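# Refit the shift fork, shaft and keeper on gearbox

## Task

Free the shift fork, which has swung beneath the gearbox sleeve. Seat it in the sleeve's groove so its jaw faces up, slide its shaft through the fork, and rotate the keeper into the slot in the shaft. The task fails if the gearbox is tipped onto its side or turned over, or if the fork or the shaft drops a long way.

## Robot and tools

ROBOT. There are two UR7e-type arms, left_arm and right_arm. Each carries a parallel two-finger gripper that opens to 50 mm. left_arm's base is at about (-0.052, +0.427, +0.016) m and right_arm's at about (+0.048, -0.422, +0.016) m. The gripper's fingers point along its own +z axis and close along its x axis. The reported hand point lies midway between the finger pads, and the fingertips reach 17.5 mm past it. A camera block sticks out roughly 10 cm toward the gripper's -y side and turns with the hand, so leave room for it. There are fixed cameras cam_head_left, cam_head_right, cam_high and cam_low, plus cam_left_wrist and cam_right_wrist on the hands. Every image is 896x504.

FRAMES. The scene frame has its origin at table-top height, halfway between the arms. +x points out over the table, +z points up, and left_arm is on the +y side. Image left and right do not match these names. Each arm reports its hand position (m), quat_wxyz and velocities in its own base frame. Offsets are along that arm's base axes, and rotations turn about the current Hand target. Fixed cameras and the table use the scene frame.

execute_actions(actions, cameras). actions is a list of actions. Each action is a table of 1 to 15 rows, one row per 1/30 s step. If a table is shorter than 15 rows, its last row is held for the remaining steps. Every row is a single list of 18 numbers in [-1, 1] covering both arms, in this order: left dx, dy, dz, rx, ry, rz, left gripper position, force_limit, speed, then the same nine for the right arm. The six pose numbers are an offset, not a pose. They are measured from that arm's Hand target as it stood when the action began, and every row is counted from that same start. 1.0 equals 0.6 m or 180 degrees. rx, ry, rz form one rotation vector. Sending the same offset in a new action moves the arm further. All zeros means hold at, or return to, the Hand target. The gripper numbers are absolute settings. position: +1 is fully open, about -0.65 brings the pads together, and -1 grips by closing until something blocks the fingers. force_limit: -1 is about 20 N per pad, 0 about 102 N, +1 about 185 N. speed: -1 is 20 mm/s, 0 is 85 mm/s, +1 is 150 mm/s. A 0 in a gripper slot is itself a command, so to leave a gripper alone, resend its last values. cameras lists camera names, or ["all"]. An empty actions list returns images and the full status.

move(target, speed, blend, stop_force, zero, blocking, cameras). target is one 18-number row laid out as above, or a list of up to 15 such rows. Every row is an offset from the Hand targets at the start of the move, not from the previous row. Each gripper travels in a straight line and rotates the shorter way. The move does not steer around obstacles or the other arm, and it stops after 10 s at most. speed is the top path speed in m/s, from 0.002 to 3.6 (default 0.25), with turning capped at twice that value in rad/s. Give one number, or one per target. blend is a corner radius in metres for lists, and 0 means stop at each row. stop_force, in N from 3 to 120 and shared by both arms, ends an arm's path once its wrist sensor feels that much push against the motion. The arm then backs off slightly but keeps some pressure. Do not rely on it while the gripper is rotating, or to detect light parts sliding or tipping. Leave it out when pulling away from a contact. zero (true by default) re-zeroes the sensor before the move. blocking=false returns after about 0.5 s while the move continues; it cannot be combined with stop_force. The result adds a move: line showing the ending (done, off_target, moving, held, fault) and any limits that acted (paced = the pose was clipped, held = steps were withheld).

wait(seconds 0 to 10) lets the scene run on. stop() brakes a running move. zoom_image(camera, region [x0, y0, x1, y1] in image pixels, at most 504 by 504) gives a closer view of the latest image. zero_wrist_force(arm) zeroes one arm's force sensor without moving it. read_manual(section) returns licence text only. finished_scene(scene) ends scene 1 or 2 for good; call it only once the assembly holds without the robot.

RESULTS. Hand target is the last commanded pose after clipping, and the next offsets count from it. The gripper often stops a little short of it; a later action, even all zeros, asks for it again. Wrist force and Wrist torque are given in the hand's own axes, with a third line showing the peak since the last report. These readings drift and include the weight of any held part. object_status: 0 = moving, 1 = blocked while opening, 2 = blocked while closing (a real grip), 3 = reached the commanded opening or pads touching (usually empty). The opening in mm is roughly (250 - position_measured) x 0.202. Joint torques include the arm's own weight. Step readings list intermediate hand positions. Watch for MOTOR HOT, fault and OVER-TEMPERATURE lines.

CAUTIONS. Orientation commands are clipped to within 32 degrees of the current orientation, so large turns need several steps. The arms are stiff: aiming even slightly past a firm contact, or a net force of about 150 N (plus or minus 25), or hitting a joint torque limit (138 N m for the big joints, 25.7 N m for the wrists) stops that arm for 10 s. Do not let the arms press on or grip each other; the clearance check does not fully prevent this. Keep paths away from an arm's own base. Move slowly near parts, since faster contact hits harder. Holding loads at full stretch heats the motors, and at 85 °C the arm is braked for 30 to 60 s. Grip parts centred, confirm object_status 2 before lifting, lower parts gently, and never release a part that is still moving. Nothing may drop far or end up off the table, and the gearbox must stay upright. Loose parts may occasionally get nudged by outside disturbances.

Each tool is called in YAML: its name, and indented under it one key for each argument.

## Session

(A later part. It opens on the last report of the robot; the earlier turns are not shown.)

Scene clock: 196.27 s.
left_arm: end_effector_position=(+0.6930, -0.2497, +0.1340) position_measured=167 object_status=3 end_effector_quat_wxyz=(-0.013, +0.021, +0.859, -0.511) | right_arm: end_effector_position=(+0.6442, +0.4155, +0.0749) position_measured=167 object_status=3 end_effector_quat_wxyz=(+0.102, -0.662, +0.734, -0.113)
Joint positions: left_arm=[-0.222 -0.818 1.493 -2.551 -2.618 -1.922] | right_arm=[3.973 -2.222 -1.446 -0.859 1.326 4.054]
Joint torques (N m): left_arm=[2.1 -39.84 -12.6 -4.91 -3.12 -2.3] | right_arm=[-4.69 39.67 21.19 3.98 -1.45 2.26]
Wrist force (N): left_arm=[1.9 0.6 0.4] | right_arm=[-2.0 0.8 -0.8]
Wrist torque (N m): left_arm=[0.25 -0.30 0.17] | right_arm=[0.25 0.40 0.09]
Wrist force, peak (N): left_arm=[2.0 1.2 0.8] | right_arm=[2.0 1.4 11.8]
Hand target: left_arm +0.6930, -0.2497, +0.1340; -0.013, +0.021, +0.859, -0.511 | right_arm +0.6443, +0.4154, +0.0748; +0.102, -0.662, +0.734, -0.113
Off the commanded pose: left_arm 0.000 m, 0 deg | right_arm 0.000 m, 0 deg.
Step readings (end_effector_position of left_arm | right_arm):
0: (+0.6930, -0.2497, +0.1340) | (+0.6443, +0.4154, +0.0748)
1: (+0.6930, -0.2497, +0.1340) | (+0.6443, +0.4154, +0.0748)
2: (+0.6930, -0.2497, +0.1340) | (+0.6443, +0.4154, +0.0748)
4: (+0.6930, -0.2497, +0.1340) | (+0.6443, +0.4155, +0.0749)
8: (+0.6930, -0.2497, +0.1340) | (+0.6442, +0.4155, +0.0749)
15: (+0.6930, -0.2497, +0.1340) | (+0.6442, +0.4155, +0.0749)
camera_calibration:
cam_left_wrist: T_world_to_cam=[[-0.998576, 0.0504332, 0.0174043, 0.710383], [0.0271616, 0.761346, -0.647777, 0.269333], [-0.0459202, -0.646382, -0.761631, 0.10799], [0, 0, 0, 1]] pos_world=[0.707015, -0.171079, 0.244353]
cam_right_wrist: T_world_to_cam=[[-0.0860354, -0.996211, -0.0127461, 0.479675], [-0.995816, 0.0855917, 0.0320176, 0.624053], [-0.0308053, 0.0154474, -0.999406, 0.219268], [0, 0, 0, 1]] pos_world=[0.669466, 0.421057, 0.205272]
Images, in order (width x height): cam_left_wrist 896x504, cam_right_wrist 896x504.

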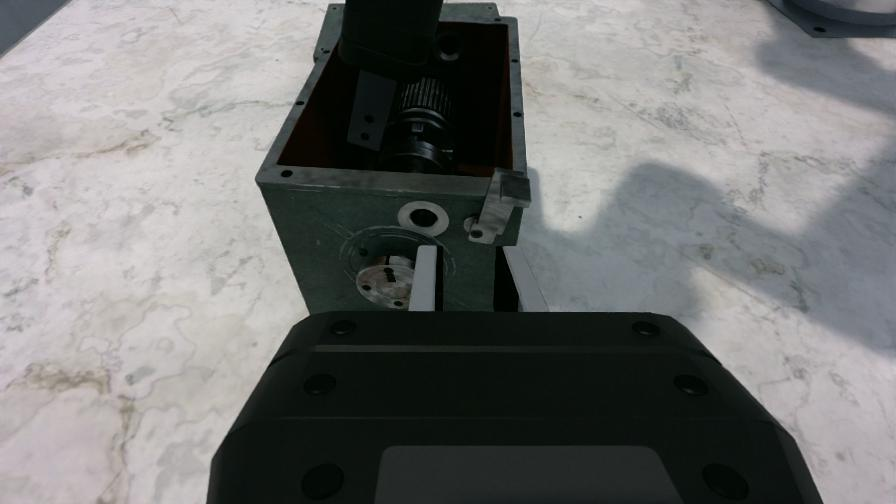

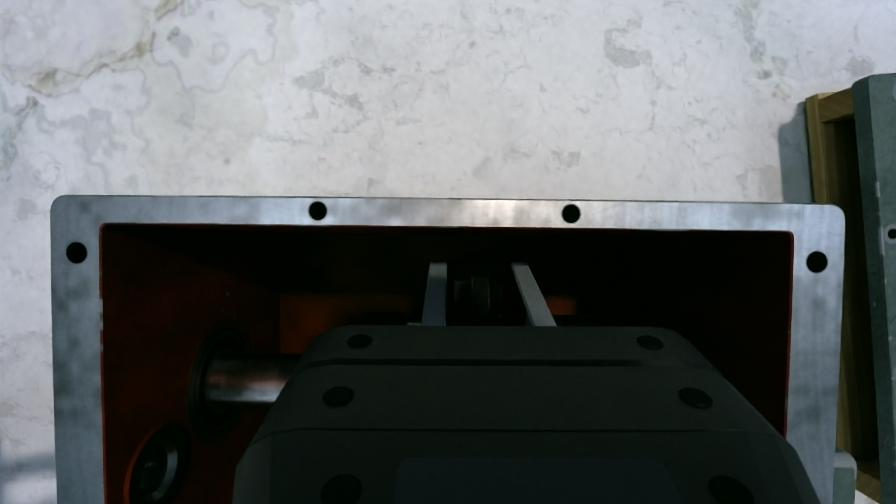

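move:
  target: [0,0,0.2,0.34,-0.0165,0,-0.1,0,0,0,0,0.13,0.0093,0.0883,0,-0.1,-0.5,-0.5]
  speed: 0.15
  cameras: ["cam_right_wrist"]

zoom_image:
  camera: "cam_right_wrist"
  region: [330, 240, 590, 350]

Scene clock: 201.20 s.
left_arm: end_effector_position=(+0.6930, -0.2497, +0.2540) position_measured=167 object_status=3 end_effector_quat_wxyz=(-0.001, +0.024, +1.000, -0.002) | right_arm: end_effector_position=(+0.6443, +0.4154, +0.1528) position_measured=167 object_status=3 end_effector_quat_wxyz=(+0.009, -0.669, +0.743, -0.010)
Joint positions: left_arm=[-0.526 -0.992 1.005 -1.585 -1.575 -2.05] | right_arm=[3.896 -2.248 -1.108 -1.338 1.551 4]
Joint torques (N m): left_arm=[-8.86 -38.88 -31.72 -1.82 1.24 -2.27] | right_arm=[-8.32 42.49 34.6 1.66 1.18 -2.61]
Wrist force (N): left_arm=[0.3 -1.8 -0.8] | right_arm=[-2.1 0.0 -0.5]
Wrist torque (N m): left_arm=[-0.03 -0.21 -0.25] | right_arm=[0.10 0.42 0.20]
Wrist force, peak (N): left_arm=[1.7 2.0 0.8] | right_arm=[-2.3 0.8 -1.2]
Hand target: left_arm +0.6930, -0.2497, +0.2540; -0.001, +0.024, +1.000, -0.002 | right_arm +0.6443, +0.4154, +0.1528; +0.009, -0.669, +0.743, -0.010
Off the commanded pose: left_arm 0.000 m, 0 deg | right_arm 0.000 m, 0 deg.
move: done
camera_calibration:
cam_right_wrist: T_world_to_cam=[[-0.090336, -0.99576, -0.0173664, 0.483951], [-0.948595, 0.0807201, 0.306024, 0.55138], [-0.303325, 0.0441187, -0.951865, 0.453519], [0, 0, 0, 1]] pos_world=[0.704319, 0.417382, 0.271358]
Images, in order (width x height): cam_right_wrist 896x504.

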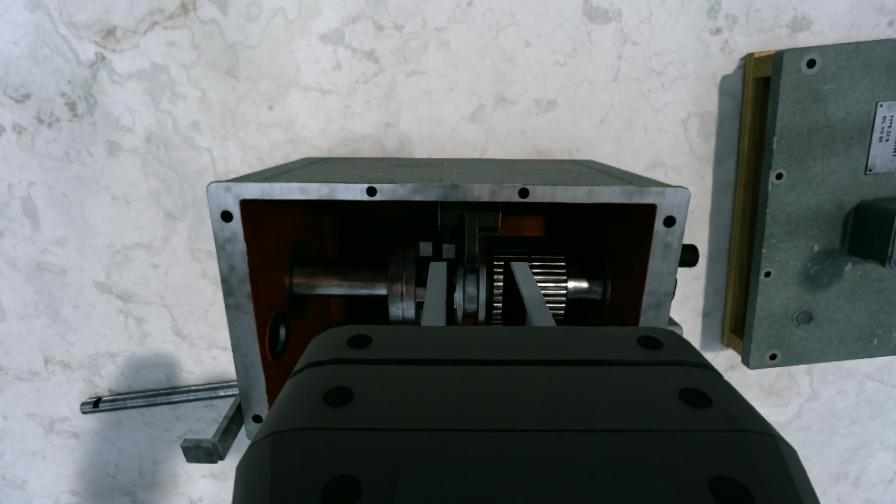

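Scaled by 1.938 from the camera's 896x504 image, which has a finer 1280x720 frame.

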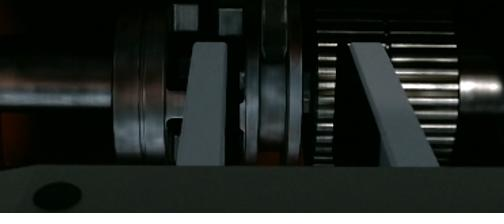

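zoom_image:
  camera: "cam_right_wrist"
  region: [400, 190, 560, 330]

Scaled by 3.150 from the camera's 896x504 image, which has a finer 1280x720 frame.

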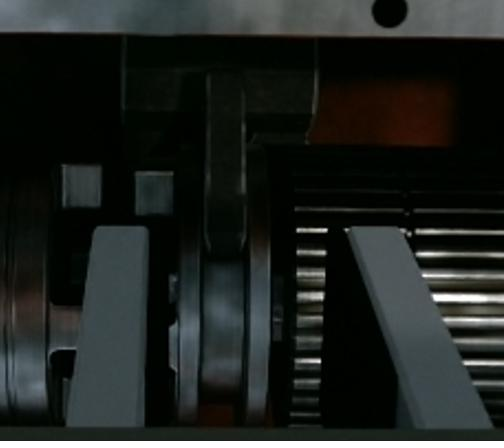

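move:
  target:
    - [0,0,0,0,0,0,-0.1,0,0,-0.08,0.012,0.06,-0.0104,-0.0984,0,-0.1,-0.5,-0.5]
    - [0,0,0,0,0,0,-0.1,0,0,-0.1738,0.0243,-0.02,-0.0207,-0.1967,0,-0.1,-0.5,-0.5]
  speed: 0.2
  blend: [0.02,0]
  cameras: ["cam_right_wrist"]

zoom_image:
  camera: "cam_right_wrist"
  region: [380, 120, 600, 290]

Scene clock: 204.20 s.
left_arm: end_effector_position=(+0.6930, -0.2497, +0.2540) position_measured=167 object_status=3 end_effector_quat_wxyz=(-0.001, +0.024, +1.000, -0.002) | right_arm: end_effector_position=(+0.5400, +0.4300, +0.1408) position_measured=167 object_status=3 end_effector_quat_wxyz=(+0.213, -0.635, +0.704, -0.236)
Joint positions: left_arm=[-0.526 -0.992 1.005 -1.585 -1.575 -2.05] | right_arm=[4.23 -1.965 -1.817 -0.656 0.975 4.249]
Joint torques (N m): left_arm=[-9.03 -38.32 -32.23 -1.56 1.16 -2.3] | right_arm=[7.69 28.57 14.05 4.57 -2.96 2.53]
Wrist force (N): left_arm=[-0.3 -1.6 -0.6] | right_arm=[-2.1 1.6 -1.9]
Wrist torque (N m): left_arm=[-0.01 -0.12 -0.25] | right_arm=[0.29 0.46 0.04]
Wrist force, peak (N): left_arm=[0.1 -2.0 -1.1] | right_arm=[-2.2 3.5 -1.7]
Hand target: left_arm +0.6930, -0.2497, +0.2540; -0.001, +0.024, +1.000, -0.002 | right_arm +0.5400, +0.4300, +0.1408; +0.213, -0.635, +0.704, -0.236
Off the commanded pose: left_arm 0.000 m, 0 deg | right_arm 0.000 m, 0 deg.
move: done
camera_calibration:
cam_right_wrist: T_world_to_cam=[[-0.0830047, -0.996533, -0.00575178, 0.483576], [-0.948831, 0.0807935, -0.305273, 0.541152], [0.304679, -0.0198816, -0.952248, 0.109093], [0, 0, 0, 1]] pos_world=[0.520363, 0.440346, 0.271864]
Images, in order (width x height): cam_right_wrist 896x504.

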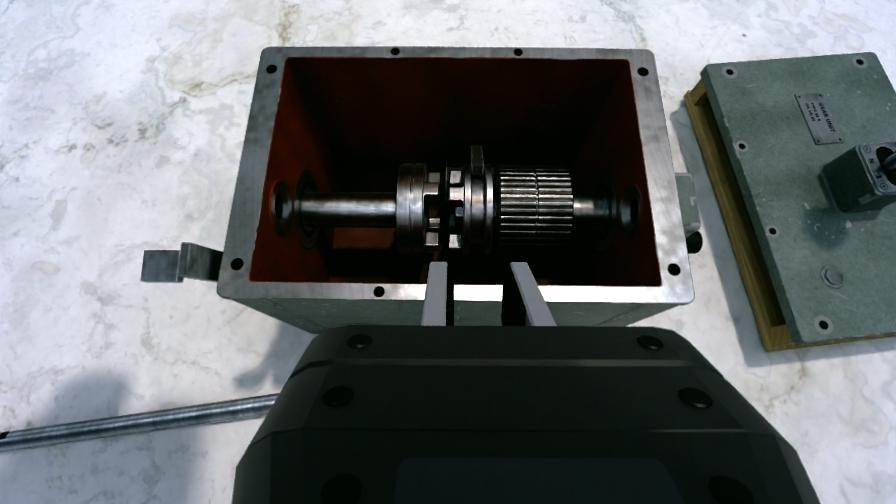

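Scaled by 2.291 from the camera's 896x504 image, which has a finer 1280x720 frame.

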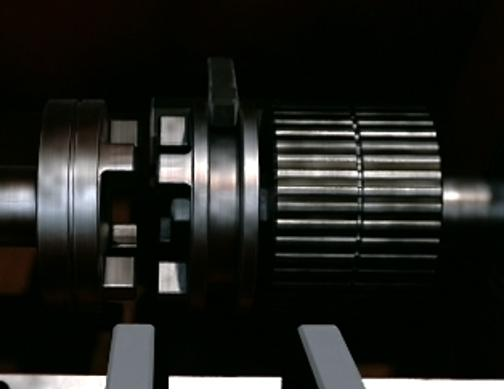

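move:
  target: [0,0,0,0,0,0,-0.1,0,0,0.1577,-0.0222,0.0287,0.0113,0.1072,0,-0.1,-0.5,-0.5]
  speed: 0.2
  cameras: ["cam_right_wrist"]

zoom_image:
  camera: "cam_right_wrist"
  region: [400, 190, 560, 330]

Scene clock: 206.50 s.
left_arm: end_effector_position=(+0.6930, -0.2497, +0.2540) position_measured=167 object_status=3 end_effector_quat_wxyz=(-0.001, +0.024, +1.000, -0.002) | right_arm: end_effector_position=(+0.6346, +0.4167, +0.1580) position_measured=167 object_status=3 end_effector_quat_wxyz=(+0.104, -0.661, +0.734, -0.114)
Joint positions: left_arm=[-0.526 -0.992 1.005 -1.585 -1.575 -2.05] | right_arm=[3.986 -2.12 -1.382 -1.025 1.321 4.066]
Joint torques (N m): left_arm=[-9.07 -38.89 -32.19 -1.64 1.11 -2.25] | right_arm=[-7.52 35.96 34.75 1.98 0.67 -2.51]
Wrist force (N): left_arm=[0.3 -1.7 -0.8] | right_arm=[-2.2 0.9 -1.2]
Wrist torque (N m): left_arm=[-0.02 -0.21 -0.25] | right_arm=[0.25 0.44 0.18]
Wrist force, peak (N): left_arm=[0.3 -2.0 -1.1] | right_arm=[-2.3 3.4 -2.6]
Hand target: left_arm +0.6930, -0.2497, +0.2540; -0.001, +0.024, +1.000, -0.002 | right_arm +0.6346, +0.4167, +0.1580; +0.103, -0.661, +0.734, -0.114
Off the commanded pose: left_arm 0.000 m, 0 deg | right_arm 0.000 m, 0 deg.
move: done
camera_calibration:
cam_right_wrist: T_world_to_cam=[[-0.0860783, -0.996207, -0.0127634, 0.481193], [-0.99592, 0.0856908, 0.0283065, 0.61232], [-0.0271054, 0.0151479, -0.999518, 0.299814], [0, 0, 0, 1]] pos_world=[0.659368, 0.422356, 0.288479]
Images, in order (width x height): cam_right_wrist 896x504.

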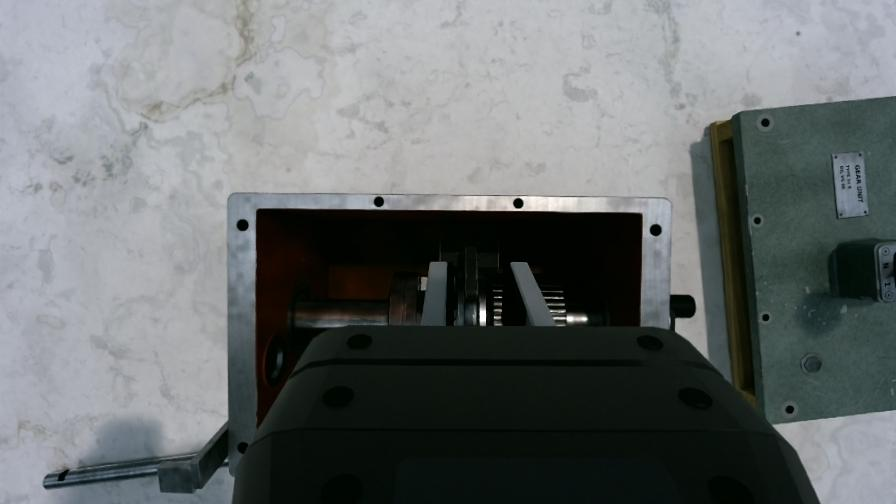

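Scaled by 3.150 from the camera's 896x504 image, which has a finer 1280x720 frame.

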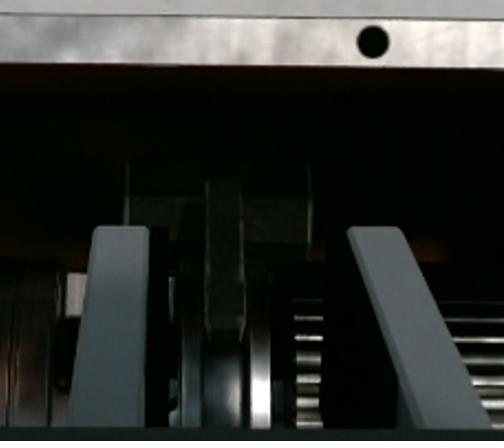

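move:
  target: [0,0,-0.2,-0.34,0.0165,0,-0.1,0,0,0.03417,-0.0035,-0.055,0.0123,0.116,0,0.8,-0.8,0]
  speed: 0.15
  cameras: ["cam_right_wrist","cam_left_wrist"]

zoom_image:
  camera: "cam_left_wrist"
  region: [345, 60, 465, 172]

Scene clock: 212.43 s.
left_arm: end_effector_position=(+0.6930, -0.2497, +0.1341) position_measured=167 object_status=3 end_effector_quat_wxyz=(-0.013, +0.021, +0.859, -0.511) | right_arm: end_effector_position=(+0.6551, +0.4146, +0.1250) position_measured=32 object_status=3 end_effector_quat_wxyz=(-0.019, -0.669, +0.743, +0.022)
Joint positions: left_arm=[-0.222 -0.818 1.492 -2.551 -2.618 -1.922] | right_arm=[3.864 -2.33 -1.026 -1.394 1.613 3.968]
Joint torques (N m): left_arm=[7.14 -40.23 -12.01 -4.98 -3.32 -2.41] | right_arm=[-9.75 43.62 35.12 1.45 1.2 -2.7]
Wrist force (N): left_arm=[1.8 0.8 0.8] | right_arm=[-2.1 0.0 -0.5]
Wrist torque (N m): left_arm=[0.27 -0.27 0.18] | right_arm=[0.12 0.39 0.22]
Wrist force, peak (N): left_arm=[0.1 -3.0 -1.3] | right_arm=[-2.4 0.9 -1.2]
Hand target: left_arm +0.6930, -0.2497, +0.1340; -0.013, +0.021, +0.859, -0.511 | right_arm +0.6551, +0.4146, +0.1250; -0.019, -0.669, +0.743, +0.022
Off the commanded pose: left_arm 0.000 m, 0 deg | right_arm 0.000 m, 0 deg.
move: done
camera_calibration:
cam_left_wrist: T_world_to_cam=[[-0.998573, 0.050509, 0.0173394, 0.710411], [0.0272614, 0.761341, -0.647779, 0.269262], [-0.0459198, -0.646382, -0.761631, 0.10799], [0, 0, 0, 1]] pos_world=[0.707015, -0.171079, 0.244353]
cam_right_wrist: T_world_to_cam=[[-0.091949, -0.995585, -0.018855, 0.484797], [-0.919855, 0.077673, 0.384493, 0.542861], [-0.381331, 0.0526976, -0.922935, 0.47436], [0, 0, 0, 1]] pos_world=[0.724818, 0.415493, 0.238219]
Images, in order (width x height): cam_left_wrist 896x504, cam_right_wrist 896x504.

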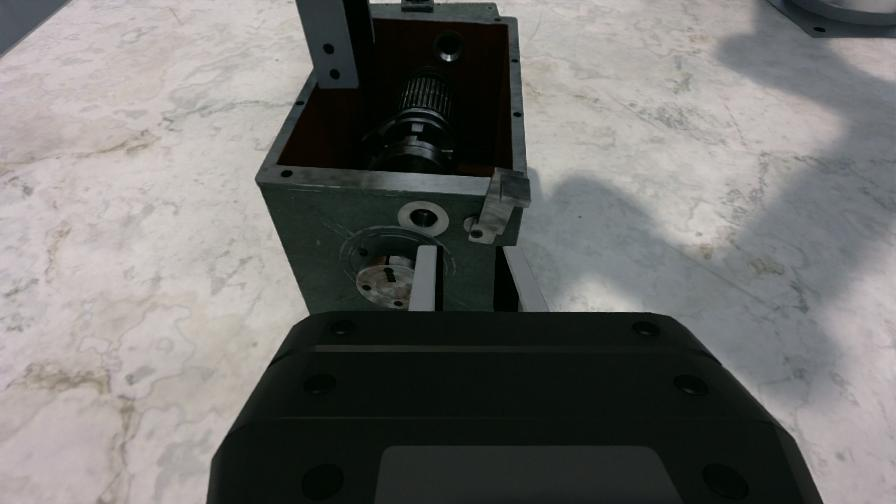

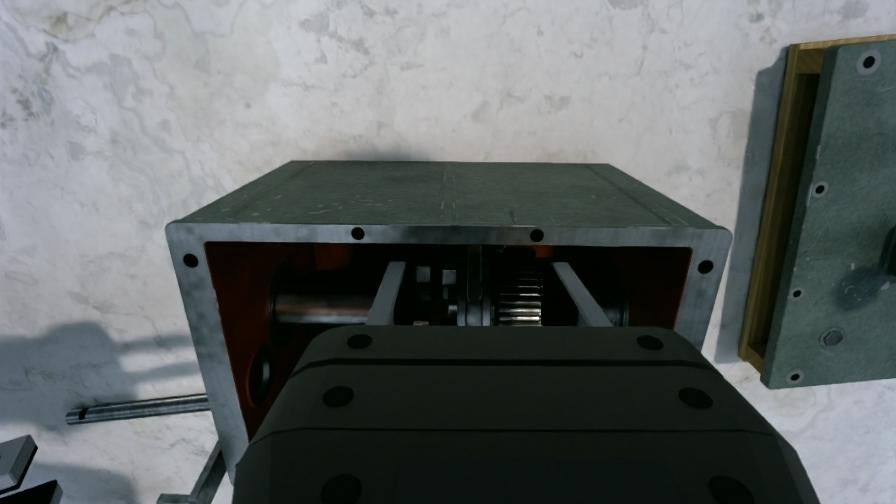

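Scaled by 4.200 from the camera's 896x504 image, which has a finer 1280x720 frame.

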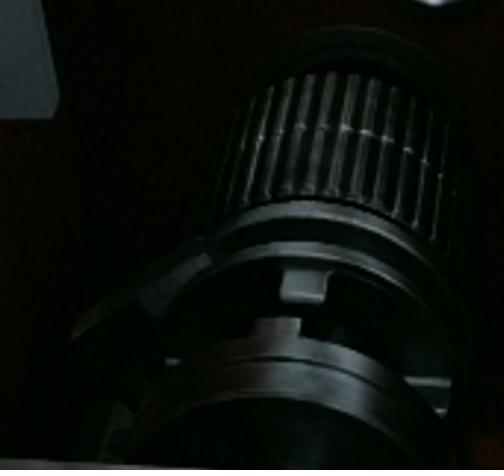

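zoom_image:
  camera: "cam_left_wrist"
  region: [350, 105, 410, 170]

zoom_image:
  camera: "cam_right_wrist"
  region: [380, 225, 600, 330]

Scaled by 7.754 from the camera's 896x504 image, which has a finer 1280x720 frame.

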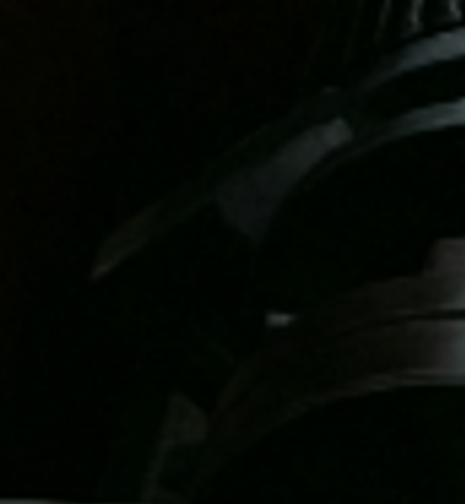

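Scaled by 2.291 from the camera's 896x504 image, which has a finer 1280x720 frame.

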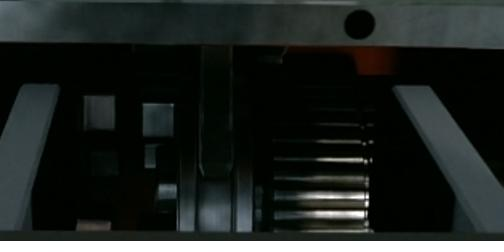

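move:
  target:
    - [0,0,0,0,0,0,-0.1,0,0,-0.005,0.0007,-0.04,-0.0076,-0.0718,0,0.67,-0.8,0]
    - [0,0,0,0,0,0,-0.1,0,0,-0.005,0.0007,-0.1128,-0.0076,-0.0718,0,0.67,-0.8,0]
  speed: 0.05
  stop_force: 5
  cameras: ["cam_right_wrist","cam_left_wrist"]

zoom_image:
  camera: "cam_left_wrist"
  region: [335, 60, 455, 172]

Scene clock: 218.50 s.
left_arm: end_effector_position=(+0.6930, -0.2497, +0.1340) position_measured=167 object_status=3 end_effector_quat_wxyz=(-0.013, +0.021, +0.859, -0.511) | right_arm: end_effector_position=(+0.6521, +0.4150, +0.0573) position_measured=52 object_status=3 end_effector_quat_wxyz=(+0.057, -0.667, +0.740, -0.063)
Joint positions: left_arm=[-0.222 -0.818 1.493 -2.551 -2.618 -1.922] | right_arm=[3.926 -2.289 -1.331 -0.984 1.44 4.024]
Joint torques (N m): left_arm=[5.65 -39.98 -11.63 -4.99 -3.32 -2.32] | right_arm=[5.66 42.13 13.33 4.07 -2.16 0.62]
Wrist force (N): left_arm=[1.7 1.1 0.5] | right_arm=[-2.2 0.4 -0.8]
Wrist torque (N m): left_arm=[0.30 -0.26 0.17] | right_arm=[0.17 0.42 0.09]
Wrist force, peak (N): left_arm=[2.1 1.2 0.6] | right_arm=[-2.5 -0.2 -0.6]
Hand target: left_arm +0.6930, -0.2497, +0.1340; -0.013, +0.021, +0.859, -0.511 | right_arm +0.6521, +0.4150, +0.0573; +0.057, -0.667, +0.740, -0.063
Off the commanded pose: left_arm 0.000 m, 0 deg | right_arm 0.000 m, 0 deg.
move: done
camera_calibration:
cam_left_wrist: T_world_to_cam=[[-0.998576, 0.0504332, 0.0174043, 0.710383], [0.0271616, 0.761346, -0.647777, 0.269333], [-0.0459202, -0.646382, -0.761631, 0.10799], [0, 0, 0, 1]] pos_world=[0.707015, -0.171079, 0.244353]
cam_right_wrist: T_world_to_cam=[[-0.0880815, -0.995996, -0.0152846, 0.481078], [-0.982315, 0.0843059, 0.167184, 0.616443], [-0.165226, 0.0297401, -0.985807, 0.282934], [0, 0, 0, 1]] pos_world=[0.694663, 0.418767, 0.183212]
Images, in order (width x height): cam_left_wrist 896x504, cam_right_wrist 896x504.

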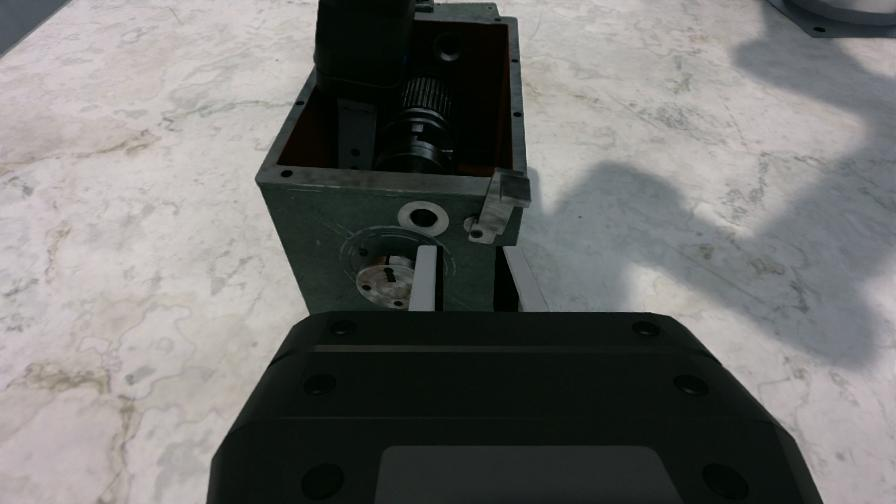

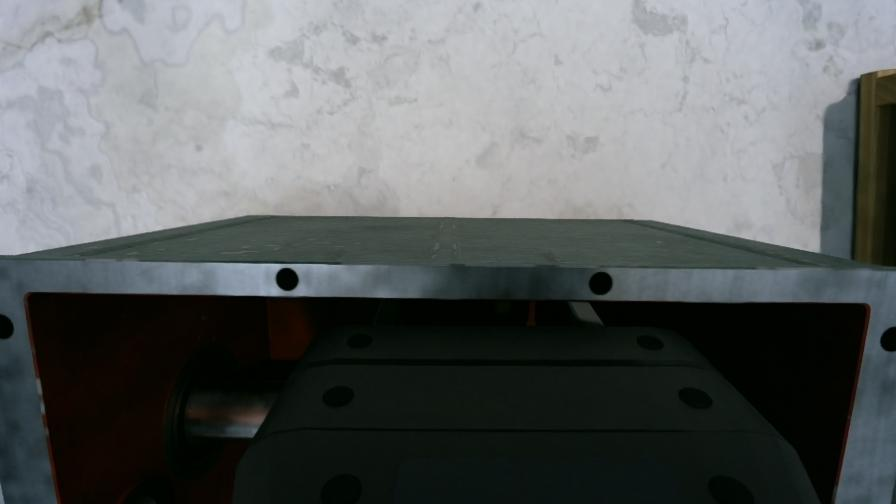

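Scaled by 4.200 from the camera's 896x504 image, which has a finer 1280x720 frame.

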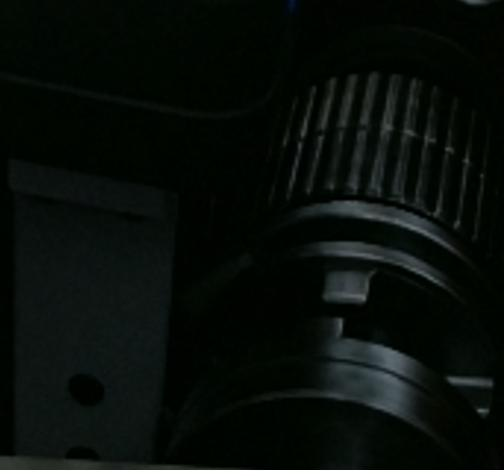

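execute_actions:
  actions:
    - [[0,0,0,0,0,0,-0.1,0,0,0,0,0,0,0,0,-1,-0.8,-0.7]]
    - [[0,0,0,0,0,0,-0.1,0,0,0,0,0,0,0,0,-1,-0.8,-0.7]]

Scene clock: 219.77 s.
left_arm: end_effector_position=(+0.6930, -0.2497, +0.1340) position_measured=167 object_status=3 end_effector_quat_wxyz=(-0.013, +0.021, +0.859, -0.511) | right_arm: end_effector_position=(+0.6521, +0.4150, +0.0573) position_measured=220 object_status=2 end_effector_quat_wxyz=(+0.057, -0.667, +0.740, -0.063)
Joint positions: left_arm=[-0.222 -0.818 1.493 -2.551 -2.618 -1.922] | right_arm=[3.926 -2.289 -1.332 -0.984 1.44 4.024]
Joint torques (N m): left_arm=[5.75 -40.21 -11.85 -5.02 -3.37 -2.31] | right_arm=[3.17 42.54 19.95 3.88 2.55 -1.75]
Wrist force (N): left_arm=[1.8 1.0 0.5] | right_arm=[5.2 -0.1 -3.1]
Wrist torque (N m): left_arm=[0.30 -0.27 0.18] | right_arm=[0.17 0.40 -0.01]
Wrist force, peak (N): left_arm=[2.2 1.0 0.7] | right_arm=[7.0 0.5 -1.9]
Hand target: left_arm +0.6930, -0.2497, +0.1340; -0.013, +0.021, +0.859, -0.511 | right_arm +0.6521, +0.4150, +0.0573; +0.057, -0.667, +0.740, -0.063
Off the commanded pose: left_arm 0.000 m, 0 deg | right_arm 0.000 m, 0 deg.
Step readings (end_effector_position of left_arm | right_arm):
0: (+0.6930, -0.2497, +0.1340) | (+0.6521, +0.4150, +0.0573)
1: (+0.6930, -0.2497, +0.1340) | (+0.6521, +0.4150, +0.0573)
2: (+0.6930, -0.2497, +0.1340) | (+0.6521, +0.4150, +0.0573)
4: (+0.6930, -0.2497, +0.1340) | (+0.6521, +0.4150, +0.0573)
8: (+0.6930, -0.2497, +0.1340) | (+0.6521, +0.4150, +0.0573)
15: (+0.6930, -0.2497, +0.1340) | (+0.6521, +0.4150, +0.0573)
16: (+0.6930, -0.2497, +0.1340) | (+0.6521, +0.4150, +0.0573)
17: (+0.6930, -0.2497, +0.1340) | (+0.6521, +0.4150, +0.0573)
19: (+0.6930, -0.2497, +0.1340) | (+0.6521, +0.4150, +0.0573)
23: (+0.6930, -0.2497, +0.1340) | (+0.6521, +0.4150, +0.0573)
30: (+0.6930, -0.2497, +0.1340) | (+0.6521, +0.4150, +0.0573)

move:
  target: [0,0,0,0,0,0,-0.1,0,0,-0.0035,0.0001,0.01062,-0.00583,-0.05525,0,-1,-0.8,-0.7]
  speed: 0.03
  cameras: ["cam_left_wrist"]

zoom_image:
  camera: "cam_left_wrist"
  region: [335, 60, 455, 172]

Scene clock: 223.23 s.
left_arm: end_effector_position=(+0.6930, -0.2497, +0.1340) position_measured=167 object_status=3 end_effector_quat_wxyz=(-0.013, +0.021, +0.859, -0.511) | right_arm: end_effector_position=(+0.6500, +0.4151, +0.0637) position_measured=220 object_status=2 end_effector_quat_wxyz=(+0.115, -0.659, +0.732, -0.127)
Joint positions: left_arm=[-0.222 -0.818 1.493 -2.551 -2.618 -1.922] | right_arm=[3.977 -2.238 -1.467 -0.798 1.295 4.052]
Joint torques (N m): left_arm=[4.48 -40.25 -12.27 -4.91 -3.37 -2.24] | right_arm=[9.68 59.81 14.72 5.12 -2.23 2.64]
Wrist force (N): left_arm=[1.9 0.9 0.5] | right_arm=[0.3 1.6 1.0]
Wrist torque (N m): left_arm=[0.29 -0.28 0.17] | right_arm=[0.30 0.42 0.05]
Wrist force, peak (N): left_arm=[2.3 0.8 0.7] | right_arm=[6.0 -1.1 -3.9]
Hand target: left_arm +0.6930, -0.2497, +0.1340; -0.013, +0.021, +0.859, -0.511 | right_arm +0.6500, +0.4151, +0.0637; +0.115, -0.659, +0.732, -0.127
Off the commanded pose: left_arm 0.000 m, 0 deg | right_arm 0.000 m, 0 deg.
move: done
camera_calibration:
cam_left_wrist: T_world_to_cam=[[-0.998576, 0.0504332, 0.0174043, 0.710383], [0.0271616, 0.761346, -0.647777, 0.269333], [-0.0459202, -0.646382, -0.761631, 0.10799], [0, 0, 0, 1]] pos_world=[0.707015, -0.171079, 0.244353]
Images, in order (width x height): cam_left_wrist 896x504.

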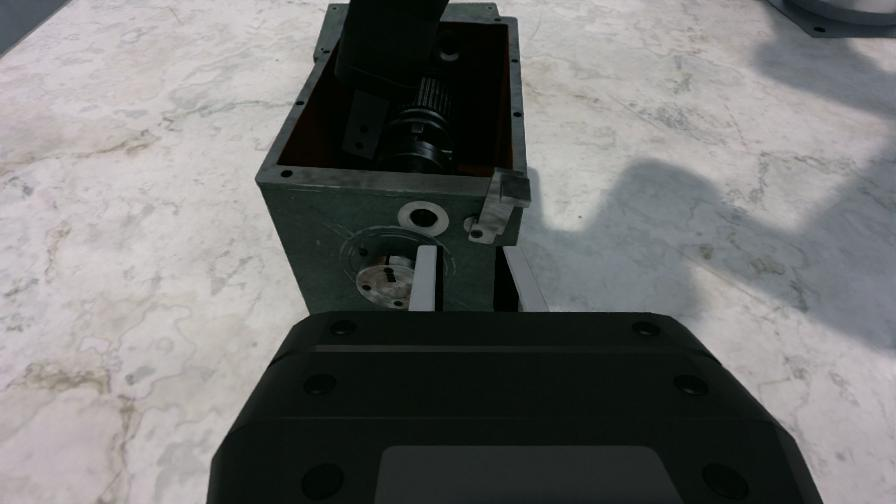

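Scaled by 4.200 from the camera's 896x504 image, which has a finer 1280x720 frame.

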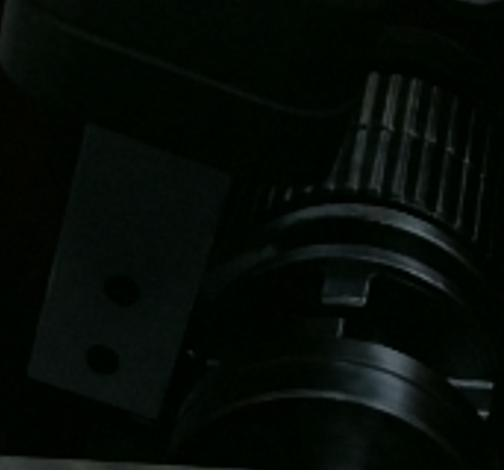

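move:
  target: [0,0,0,0,0,0,-0.1,0,0,-0.00529,0.00056,0.00988,-0.00583,-0.05525,0,-1,-0.8,-0.7]
  speed: 0.03
  cameras: []

Scene clock: 227.50 s.
left_arm: end_effector_position=(+0.6930, -0.2497, +0.1340) position_measured=167 object_status=3 end_effector_quat_wxyz=(-0.013, +0.021, +0.859, -0.511) | right_arm: end_effector_position=(+0.6468, +0.4154, +0.0696) position_measured=220 object_status=2 end_effector_quat_wxyz=(+0.172, -0.647, +0.718, -0.190)
Joint positions: left_arm=[-0.222 -0.818 1.493 -2.551 -2.618 -1.922] | right_arm=[4.031 -2.21 -1.586 -0.614 1.142 4.069]
Joint torques (N m): left_arm=[2.92 -40.12 -12.64 -4.94 -3.32 -2.27] | right_arm=[9.4 58.34 14.65 5.52 -2.46 2.5]
Wrist force (N): left_arm=[1.8 0.8 0.7] | right_arm=[1.3 2.8 1.6]
Wrist torque (N m): left_arm=[0.27 -0.27 0.17] | right_arm=[0.36 0.47 0.03]
Wrist force, peak (N): left_arm=[2.1 1.2 1.0] | right_arm=[1.5 3.0 2.1]
Hand target: left_arm +0.6930, -0.2497, +0.1340; -0.013, +0.021, +0.859, -0.511 | right_arm +0.6468, +0.4154, +0.0696; +0.172, -0.647, +0.718, -0.190
Off the commanded pose: left_arm 0.000 m, 0 deg | right_arm 0.000 m, 0 deg.
move: done
No camera images: "cameras" was empty.

move:
  target: [0,0,0,0,0,0,-0.1,0,0,-0.00685,0.00072,0.00875,-0.00583,-0.05525,0,-1,-0.8,-0.7]
  speed: 0.03
  cameras: ["cam_left_wrist"]

zoom_image:
  camera: "cam_left_wrist"
  region: [345, 60, 455, 172]

Scene clock: 230.87 s.
left_arm: end_effector_position=(+0.6930, -0.2497, +0.1340) position_measured=167 object_status=3 end_effector_quat_wxyz=(-0.013, +0.021, +0.859, -0.511) | right_arm: end_effector_position=(+0.6427, +0.4158, +0.0749) position_measured=220 object_status=2 end_effector_quat_wxyz=(+0.228, -0.630, +0.699, -0.252)
Joint positions: left_arm=[-0.222 -0.818 1.493 -2.551 -2.618 -1.922] | right_arm=[4.086 -2.208 -1.687 -0.424 0.984 4.069]
Joint torques (N m): left_arm=[1.2 -39.94 -12.05 -4.86 -3.44 -2.24] | right_arm=[9.32 37.3 14.28 5.55 -2.45 -2.67]
Wrist force (N): left_arm=[1.9 0.8 0.5] | right_arm=[1.9 3.4 0.9]
Wrist torque (N m): left_arm=[0.27 -0.28 0.17] | right_arm=[0.39 0.53 0.08]
Wrist force, peak (N): left_arm=[2.3 0.9 0.7] | right_arm=[2.1 4.0 1.7]
Hand target: left_arm +0.6930, -0.2497, +0.1340; -0.013, +0.021, +0.859, -0.511 | right_arm +0.6427, +0.4158, +0.0749; +0.228, -0.630, +0.699, -0.252
Off the commanded pose: left_arm 0.000 m, 0 deg | right_arm 0.000 m, 0 deg.
move: done
camera_calibration:
cam_left_wrist: T_world_to_cam=[[-0.998576, 0.0504332, 0.0174043, 0.710383], [0.0271616, 0.761346, -0.647777, 0.269333], [-0.0459202, -0.646382, -0.761631, 0.10799], [0, 0, 0, 1]] pos_world=[0.707015, -0.171079, 0.244353]
Images, in order (width x height): cam_left_wrist 896x504.

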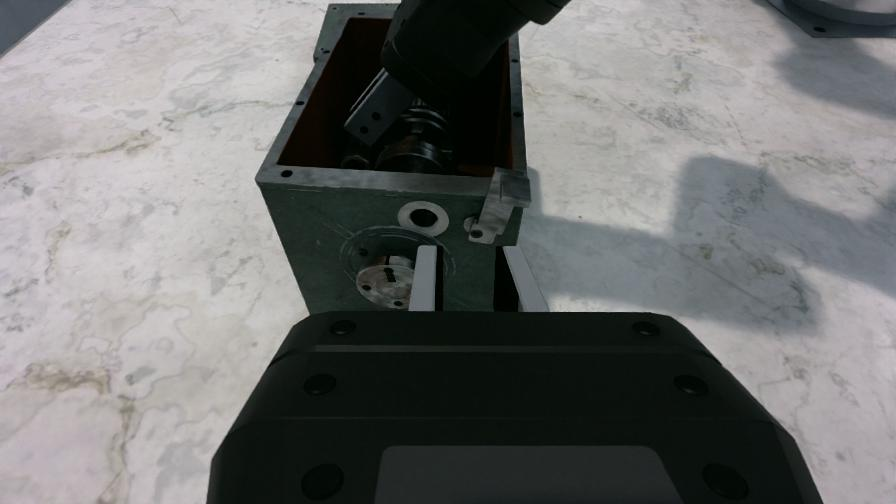

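Scaled by 4.500 from the camera's 896x504 image, which has a finer 1280x720 frame.

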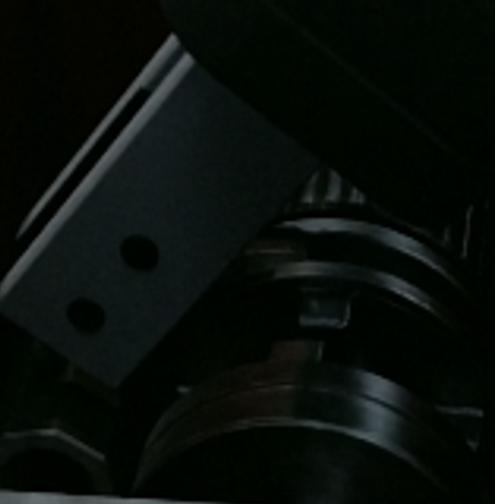

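move:
  target: [0,0,0,0,0,0,-0.1,0,0,-0.00532,0.00056,0.00813,0,0,0,-1,-0.8,-0.7]
  speed: 0.02
  cameras: ["cam_left_wrist"]

zoom_image:
  camera: "cam_left_wrist"
  region: [345, 60, 455, 172]

Scene clock: 233.90 s.
left_arm: end_effector_position=(+0.6930, -0.2497, +0.1340) position_measured=167 object_status=3 end_effector_quat_wxyz=(-0.013, +0.021, +0.859, -0.511) | right_arm: end_effector_position=(+0.6396, +0.4162, +0.0797) position_measured=220 object_status=2 end_effector_quat_wxyz=(+0.228, -0.630, +0.699, -0.252)
Joint positions: left_arm=[-0.222 -0.818 1.493 -2.551 -2.618 -1.922] | right_arm=[4.09 -2.196 -1.692 -0.434 0.982 4.074]
Joint torques (N m): left_arm=[0.42 -40.29 -12.33 -4.92 -3.29 -2.28] | right_arm=[8.76 59.67 12.96 3.65 -3.3 2.72]
Wrist force (N): left_arm=[2.0 0.9 0.4] | right_arm=[1.1 5.4 1.9]
Wrist torque (N m): left_arm=[0.29 -0.30 0.18] | right_arm=[0.43 0.48 0.00]
Wrist force, peak (N): left_arm=[2.1 1.3 0.8] | right_arm=[1.8 7.2 3.3]
Hand target: left_arm +0.6930, -0.2497, +0.1340; -0.013, +0.021, +0.859, -0.511 | right_arm +0.6395, +0.4162, +0.0798; +0.228, -0.630, +0.699, -0.252
Off the commanded pose: left_arm 0.000 m, 0 deg | right_arm 0.000 m, 0 deg.
move: done
camera_calibration:
cam_left_wrist: T_world_to_cam=[[-0.998576, 0.0504332, 0.0174043, 0.710383], [0.0271616, 0.761346, -0.647777, 0.269333], [-0.0459202, -0.646382, -0.761631, 0.10799], [0, 0, 0, 1]] pos_world=[0.707015, -0.171079, 0.244353]
Images, in order (width x height): cam_left_wrist 896x504.

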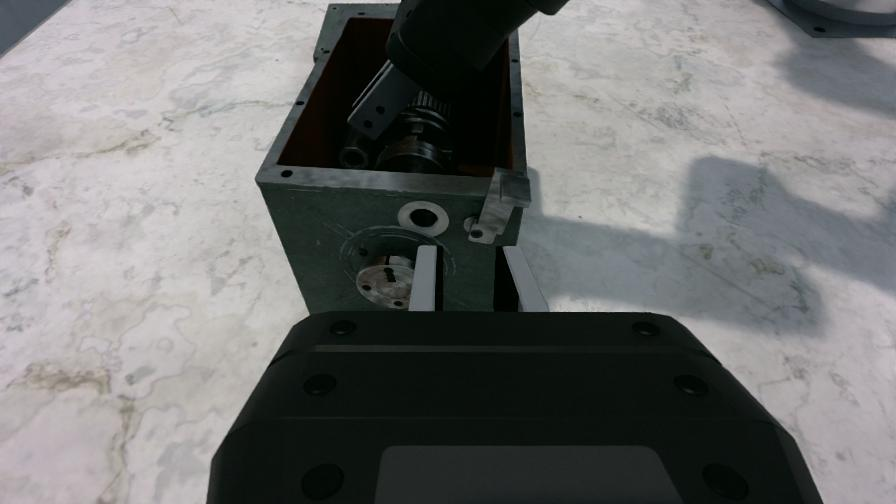

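Scaled by 4.500 from the camera's 896x504 image, which has a finer 1280x720 frame.

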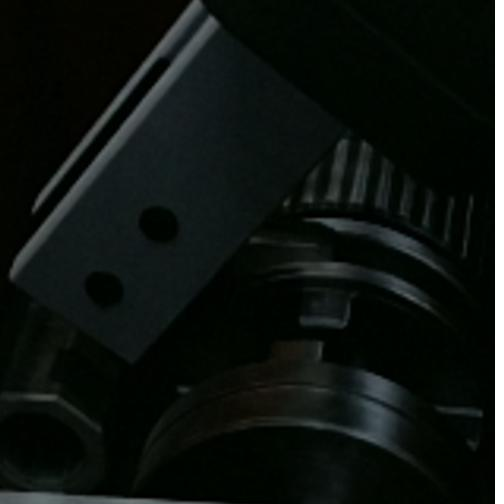

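zoom_image:
  camera: "cam_left_wrist"
  region: [340, 120, 400, 172]

Scaled by 8.400 from the camera's 896x504 image, which has a finer 1280x720 frame.

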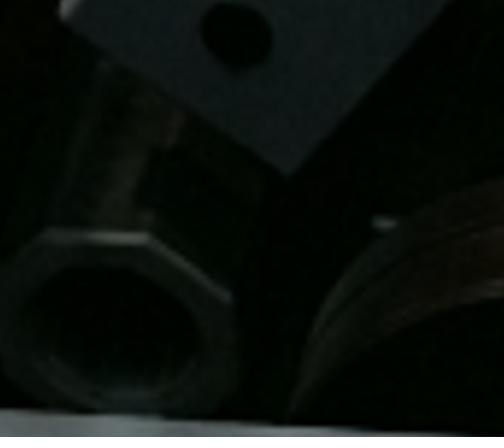

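move:
  target: [0,0,0,0,0,0,-0.1,0,0,-0.00657,0.00069,0.00709,0,0,0,-1,-0.8,-0.7]
  speed: 0.02
  cameras: ["cam_left_wrist"]

zoom_image:
  camera: "cam_left_wrist"
  region: [340, 110, 410, 172]

Scene clock: 235.40 s.
left_arm: end_effector_position=(+0.6930, -0.2497, +0.1340) position_measured=167 object_status=3 end_effector_quat_wxyz=(-0.013, +0.021, +0.859, -0.511) | right_arm: end_effector_position=(+0.6356, +0.4166, +0.0840) position_measured=220 object_status=2 end_effector_quat_wxyz=(+0.228, -0.630, +0.699, -0.252)
Joint positions: left_arm=[-0.222 -0.818 1.493 -2.551 -2.618 -1.922] | right_arm=[4.096 -2.183 -1.699 -0.442 0.98 4.08]
Joint torques (N m): left_arm=[-0.1 -40.37 -11.79 -4.91 -3.35 -2.27] | right_arm=[10.34 58.36 15.13 3.43 -3.64 2.64]
Wrist force (N): left_arm=[2.0 0.7 0.6] | right_arm=[-0.1 5.2 2.6]
Wrist torque (N m): left_arm=[0.26 -0.29 0.17] | right_arm=[0.41 0.53 0.01]
Wrist force, peak (N): left_arm=[2.3 1.0 0.8] | right_arm=[0.7 6.7 3.7]
Hand target: left_arm +0.6930, -0.2497, +0.1340; -0.013, +0.021, +0.859, -0.511 | right_arm +0.6356, +0.4166, +0.0840; +0.228, -0.630, +0.699, -0.252
Off the commanded pose: left_arm 0.000 m, 0 deg | right_arm 0.000 m, 0 deg.
move: done
camera_calibration:
cam_left_wrist: T_world_to_cam=[[-0.998576, 0.0504332, 0.0174043, 0.710383], [0.0271616, 0.761346, -0.647777, 0.269333], [-0.0459202, -0.646382, -0.761631, 0.10799], [0, 0, 0, 1]] pos_world=[0.707015, -0.171079, 0.244353]
Images, in order (width x height): cam_left_wrist 896x504.

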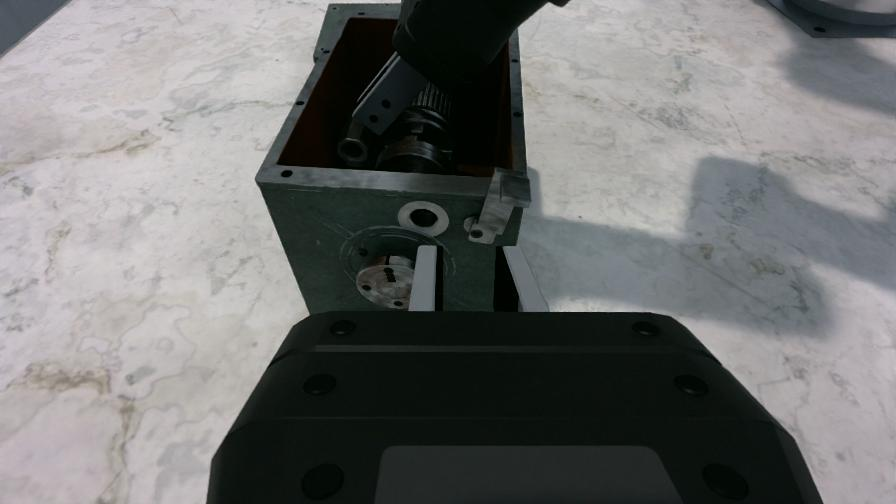

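Scaled by 7.200 from the camera's 896x504 image, which has a finer 1280x720 frame.

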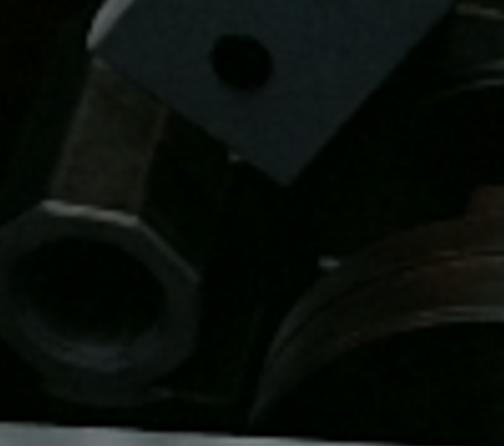

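move:
  target: [0,0,0,0,0,0,-0.1,0,0,-0.00729,0.00077,0.0065,0,0,0,-1,-0.8,-0.7]
  speed: 0.02
  cameras: []

move:
  target: [0,0,0,0,0,0,-0.1,0,0,-0.00731,0.00077,0.00588,0.00175,0.01658,0,-1,-0.8,-0.7]
  speed: 0.02
  cameras: ["cam_left_wrist"]

zoom_image:
  camera: "cam_left_wrist"
  region: [340, 90, 420, 172]

Scene clock: 238.40 s.
left_arm: end_effector_position=(+0.6930, -0.2497, +0.1340) position_measured=167 object_status=3 end_effector_quat_wxyz=(-0.013, +0.021, +0.859, -0.511) | right_arm: end_effector_position=(+0.6313, +0.4170, +0.0879) position_measured=220 object_status=2 end_effector_quat_wxyz=(+0.228, -0.630, +0.699, -0.252)
Joint positions: left_arm=[-0.222 -0.818 1.493 -2.551 -2.618 -1.922] | right_arm=[4.102 -2.171 -1.707 -0.451 0.978 4.087]
Joint torques (N m): left_arm=[-1.17 -40.08 -12.15 -4.79 -3.36 -2.24] | right_arm=[10.64 59.41 15.18 3.6 -4.06 2.57]
Wrist force (N): left_arm=[1.7 1.0 0.7] | right_arm=[-0.2 8.6 5.4]
Wrist torque (N m): left_arm=[0.29 -0.25 0.17] | right_arm=[0.41 0.53 0.03]
Wrist force, peak (N): left_arm=[2.2 1.2 0.6] | right_arm=[-0.2 8.6 5.4]
Hand target: left_arm +0.6930, -0.2497, +0.1340; -0.013, +0.021, +0.859, -0.511 | right_arm +0.6312, +0.4170, +0.0879; +0.228, -0.630, +0.699, -0.252
Off the commanded pose: left_arm 0.000 m, 0 deg | right_arm 0.000 m, 0 deg.
move: done
No camera images: "cameras" was empty.

Scene clock: 240.03 s.
left_arm: end_effector_position=(+0.6930, -0.2497, +0.1340) position_measured=167 object_status=3 end_effector_quat_wxyz=(-0.013, +0.021, +0.859, -0.511) | right_arm: end_effector_position=(+0.6268, +0.4175, +0.0914) position_measured=220 object_status=2 end_effector_quat_wxyz=(+0.211, -0.635, +0.705, -0.234)
Joint positions: left_arm=[-0.222 -0.818 1.493 -2.551 -2.618 -1.922] | right_arm=[4.093 -2.154 -1.688 -0.517 1.023 4.097]
Joint torques (N m): left_arm=[-1.81 -40.5 -12.1 -4.91 -3.3 -2.31] | right_arm=[-7.23 59.03 35.14 3.85 0.24 2.44]
Wrist force (N): left_arm=[1.9 0.8 0.8] | right_arm=[1.6 5.6 4.8]
Wrist torque (N m): left_arm=[0.26 -0.28 0.17] | right_arm=[0.41 0.56 0.00]
Wrist force, peak (N): left_arm=[2.3 1.2 0.9] | right_arm=[1.9 7.9 5.6]
Hand target: left_arm +0.6930, -0.2497, +0.1340; -0.013, +0.021, +0.859, -0.511 | right_arm +0.6268, +0.4175, +0.0915; +0.211, -0.635, +0.705, -0.234
Off the commanded pose: left_arm 0.000 m, 0 deg | right_arm 0.000 m, 0 deg.
move: done
camera_calibration:
cam_left_wrist: T_world_to_cam=[[-0.998576, 0.0504332, 0.0174043, 0.710383], [0.0271616, 0.761346, -0.647777, 0.269333], [-0.0459202, -0.646382, -0.761631, 0.10799], [0, 0, 0, 1]] pos_world=[0.707015, -0.171079, 0.244353]
Images, in order (width x height): cam_left_wrist 896x504.

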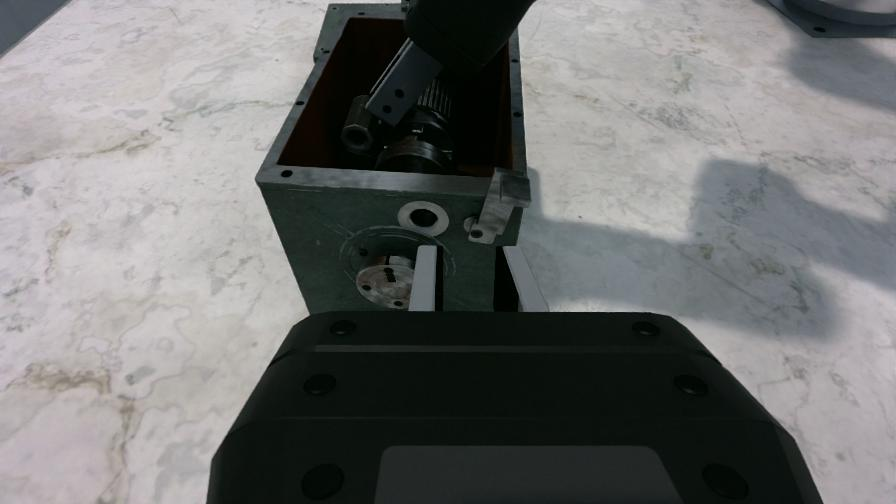

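Scaled by 6.146 from the camera's 896x504 image, which has a finer 1280x720 frame.

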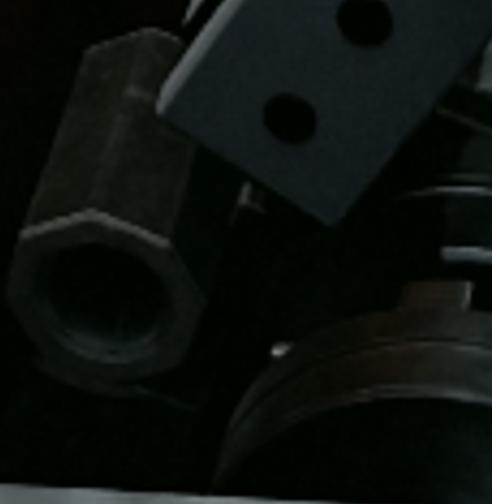

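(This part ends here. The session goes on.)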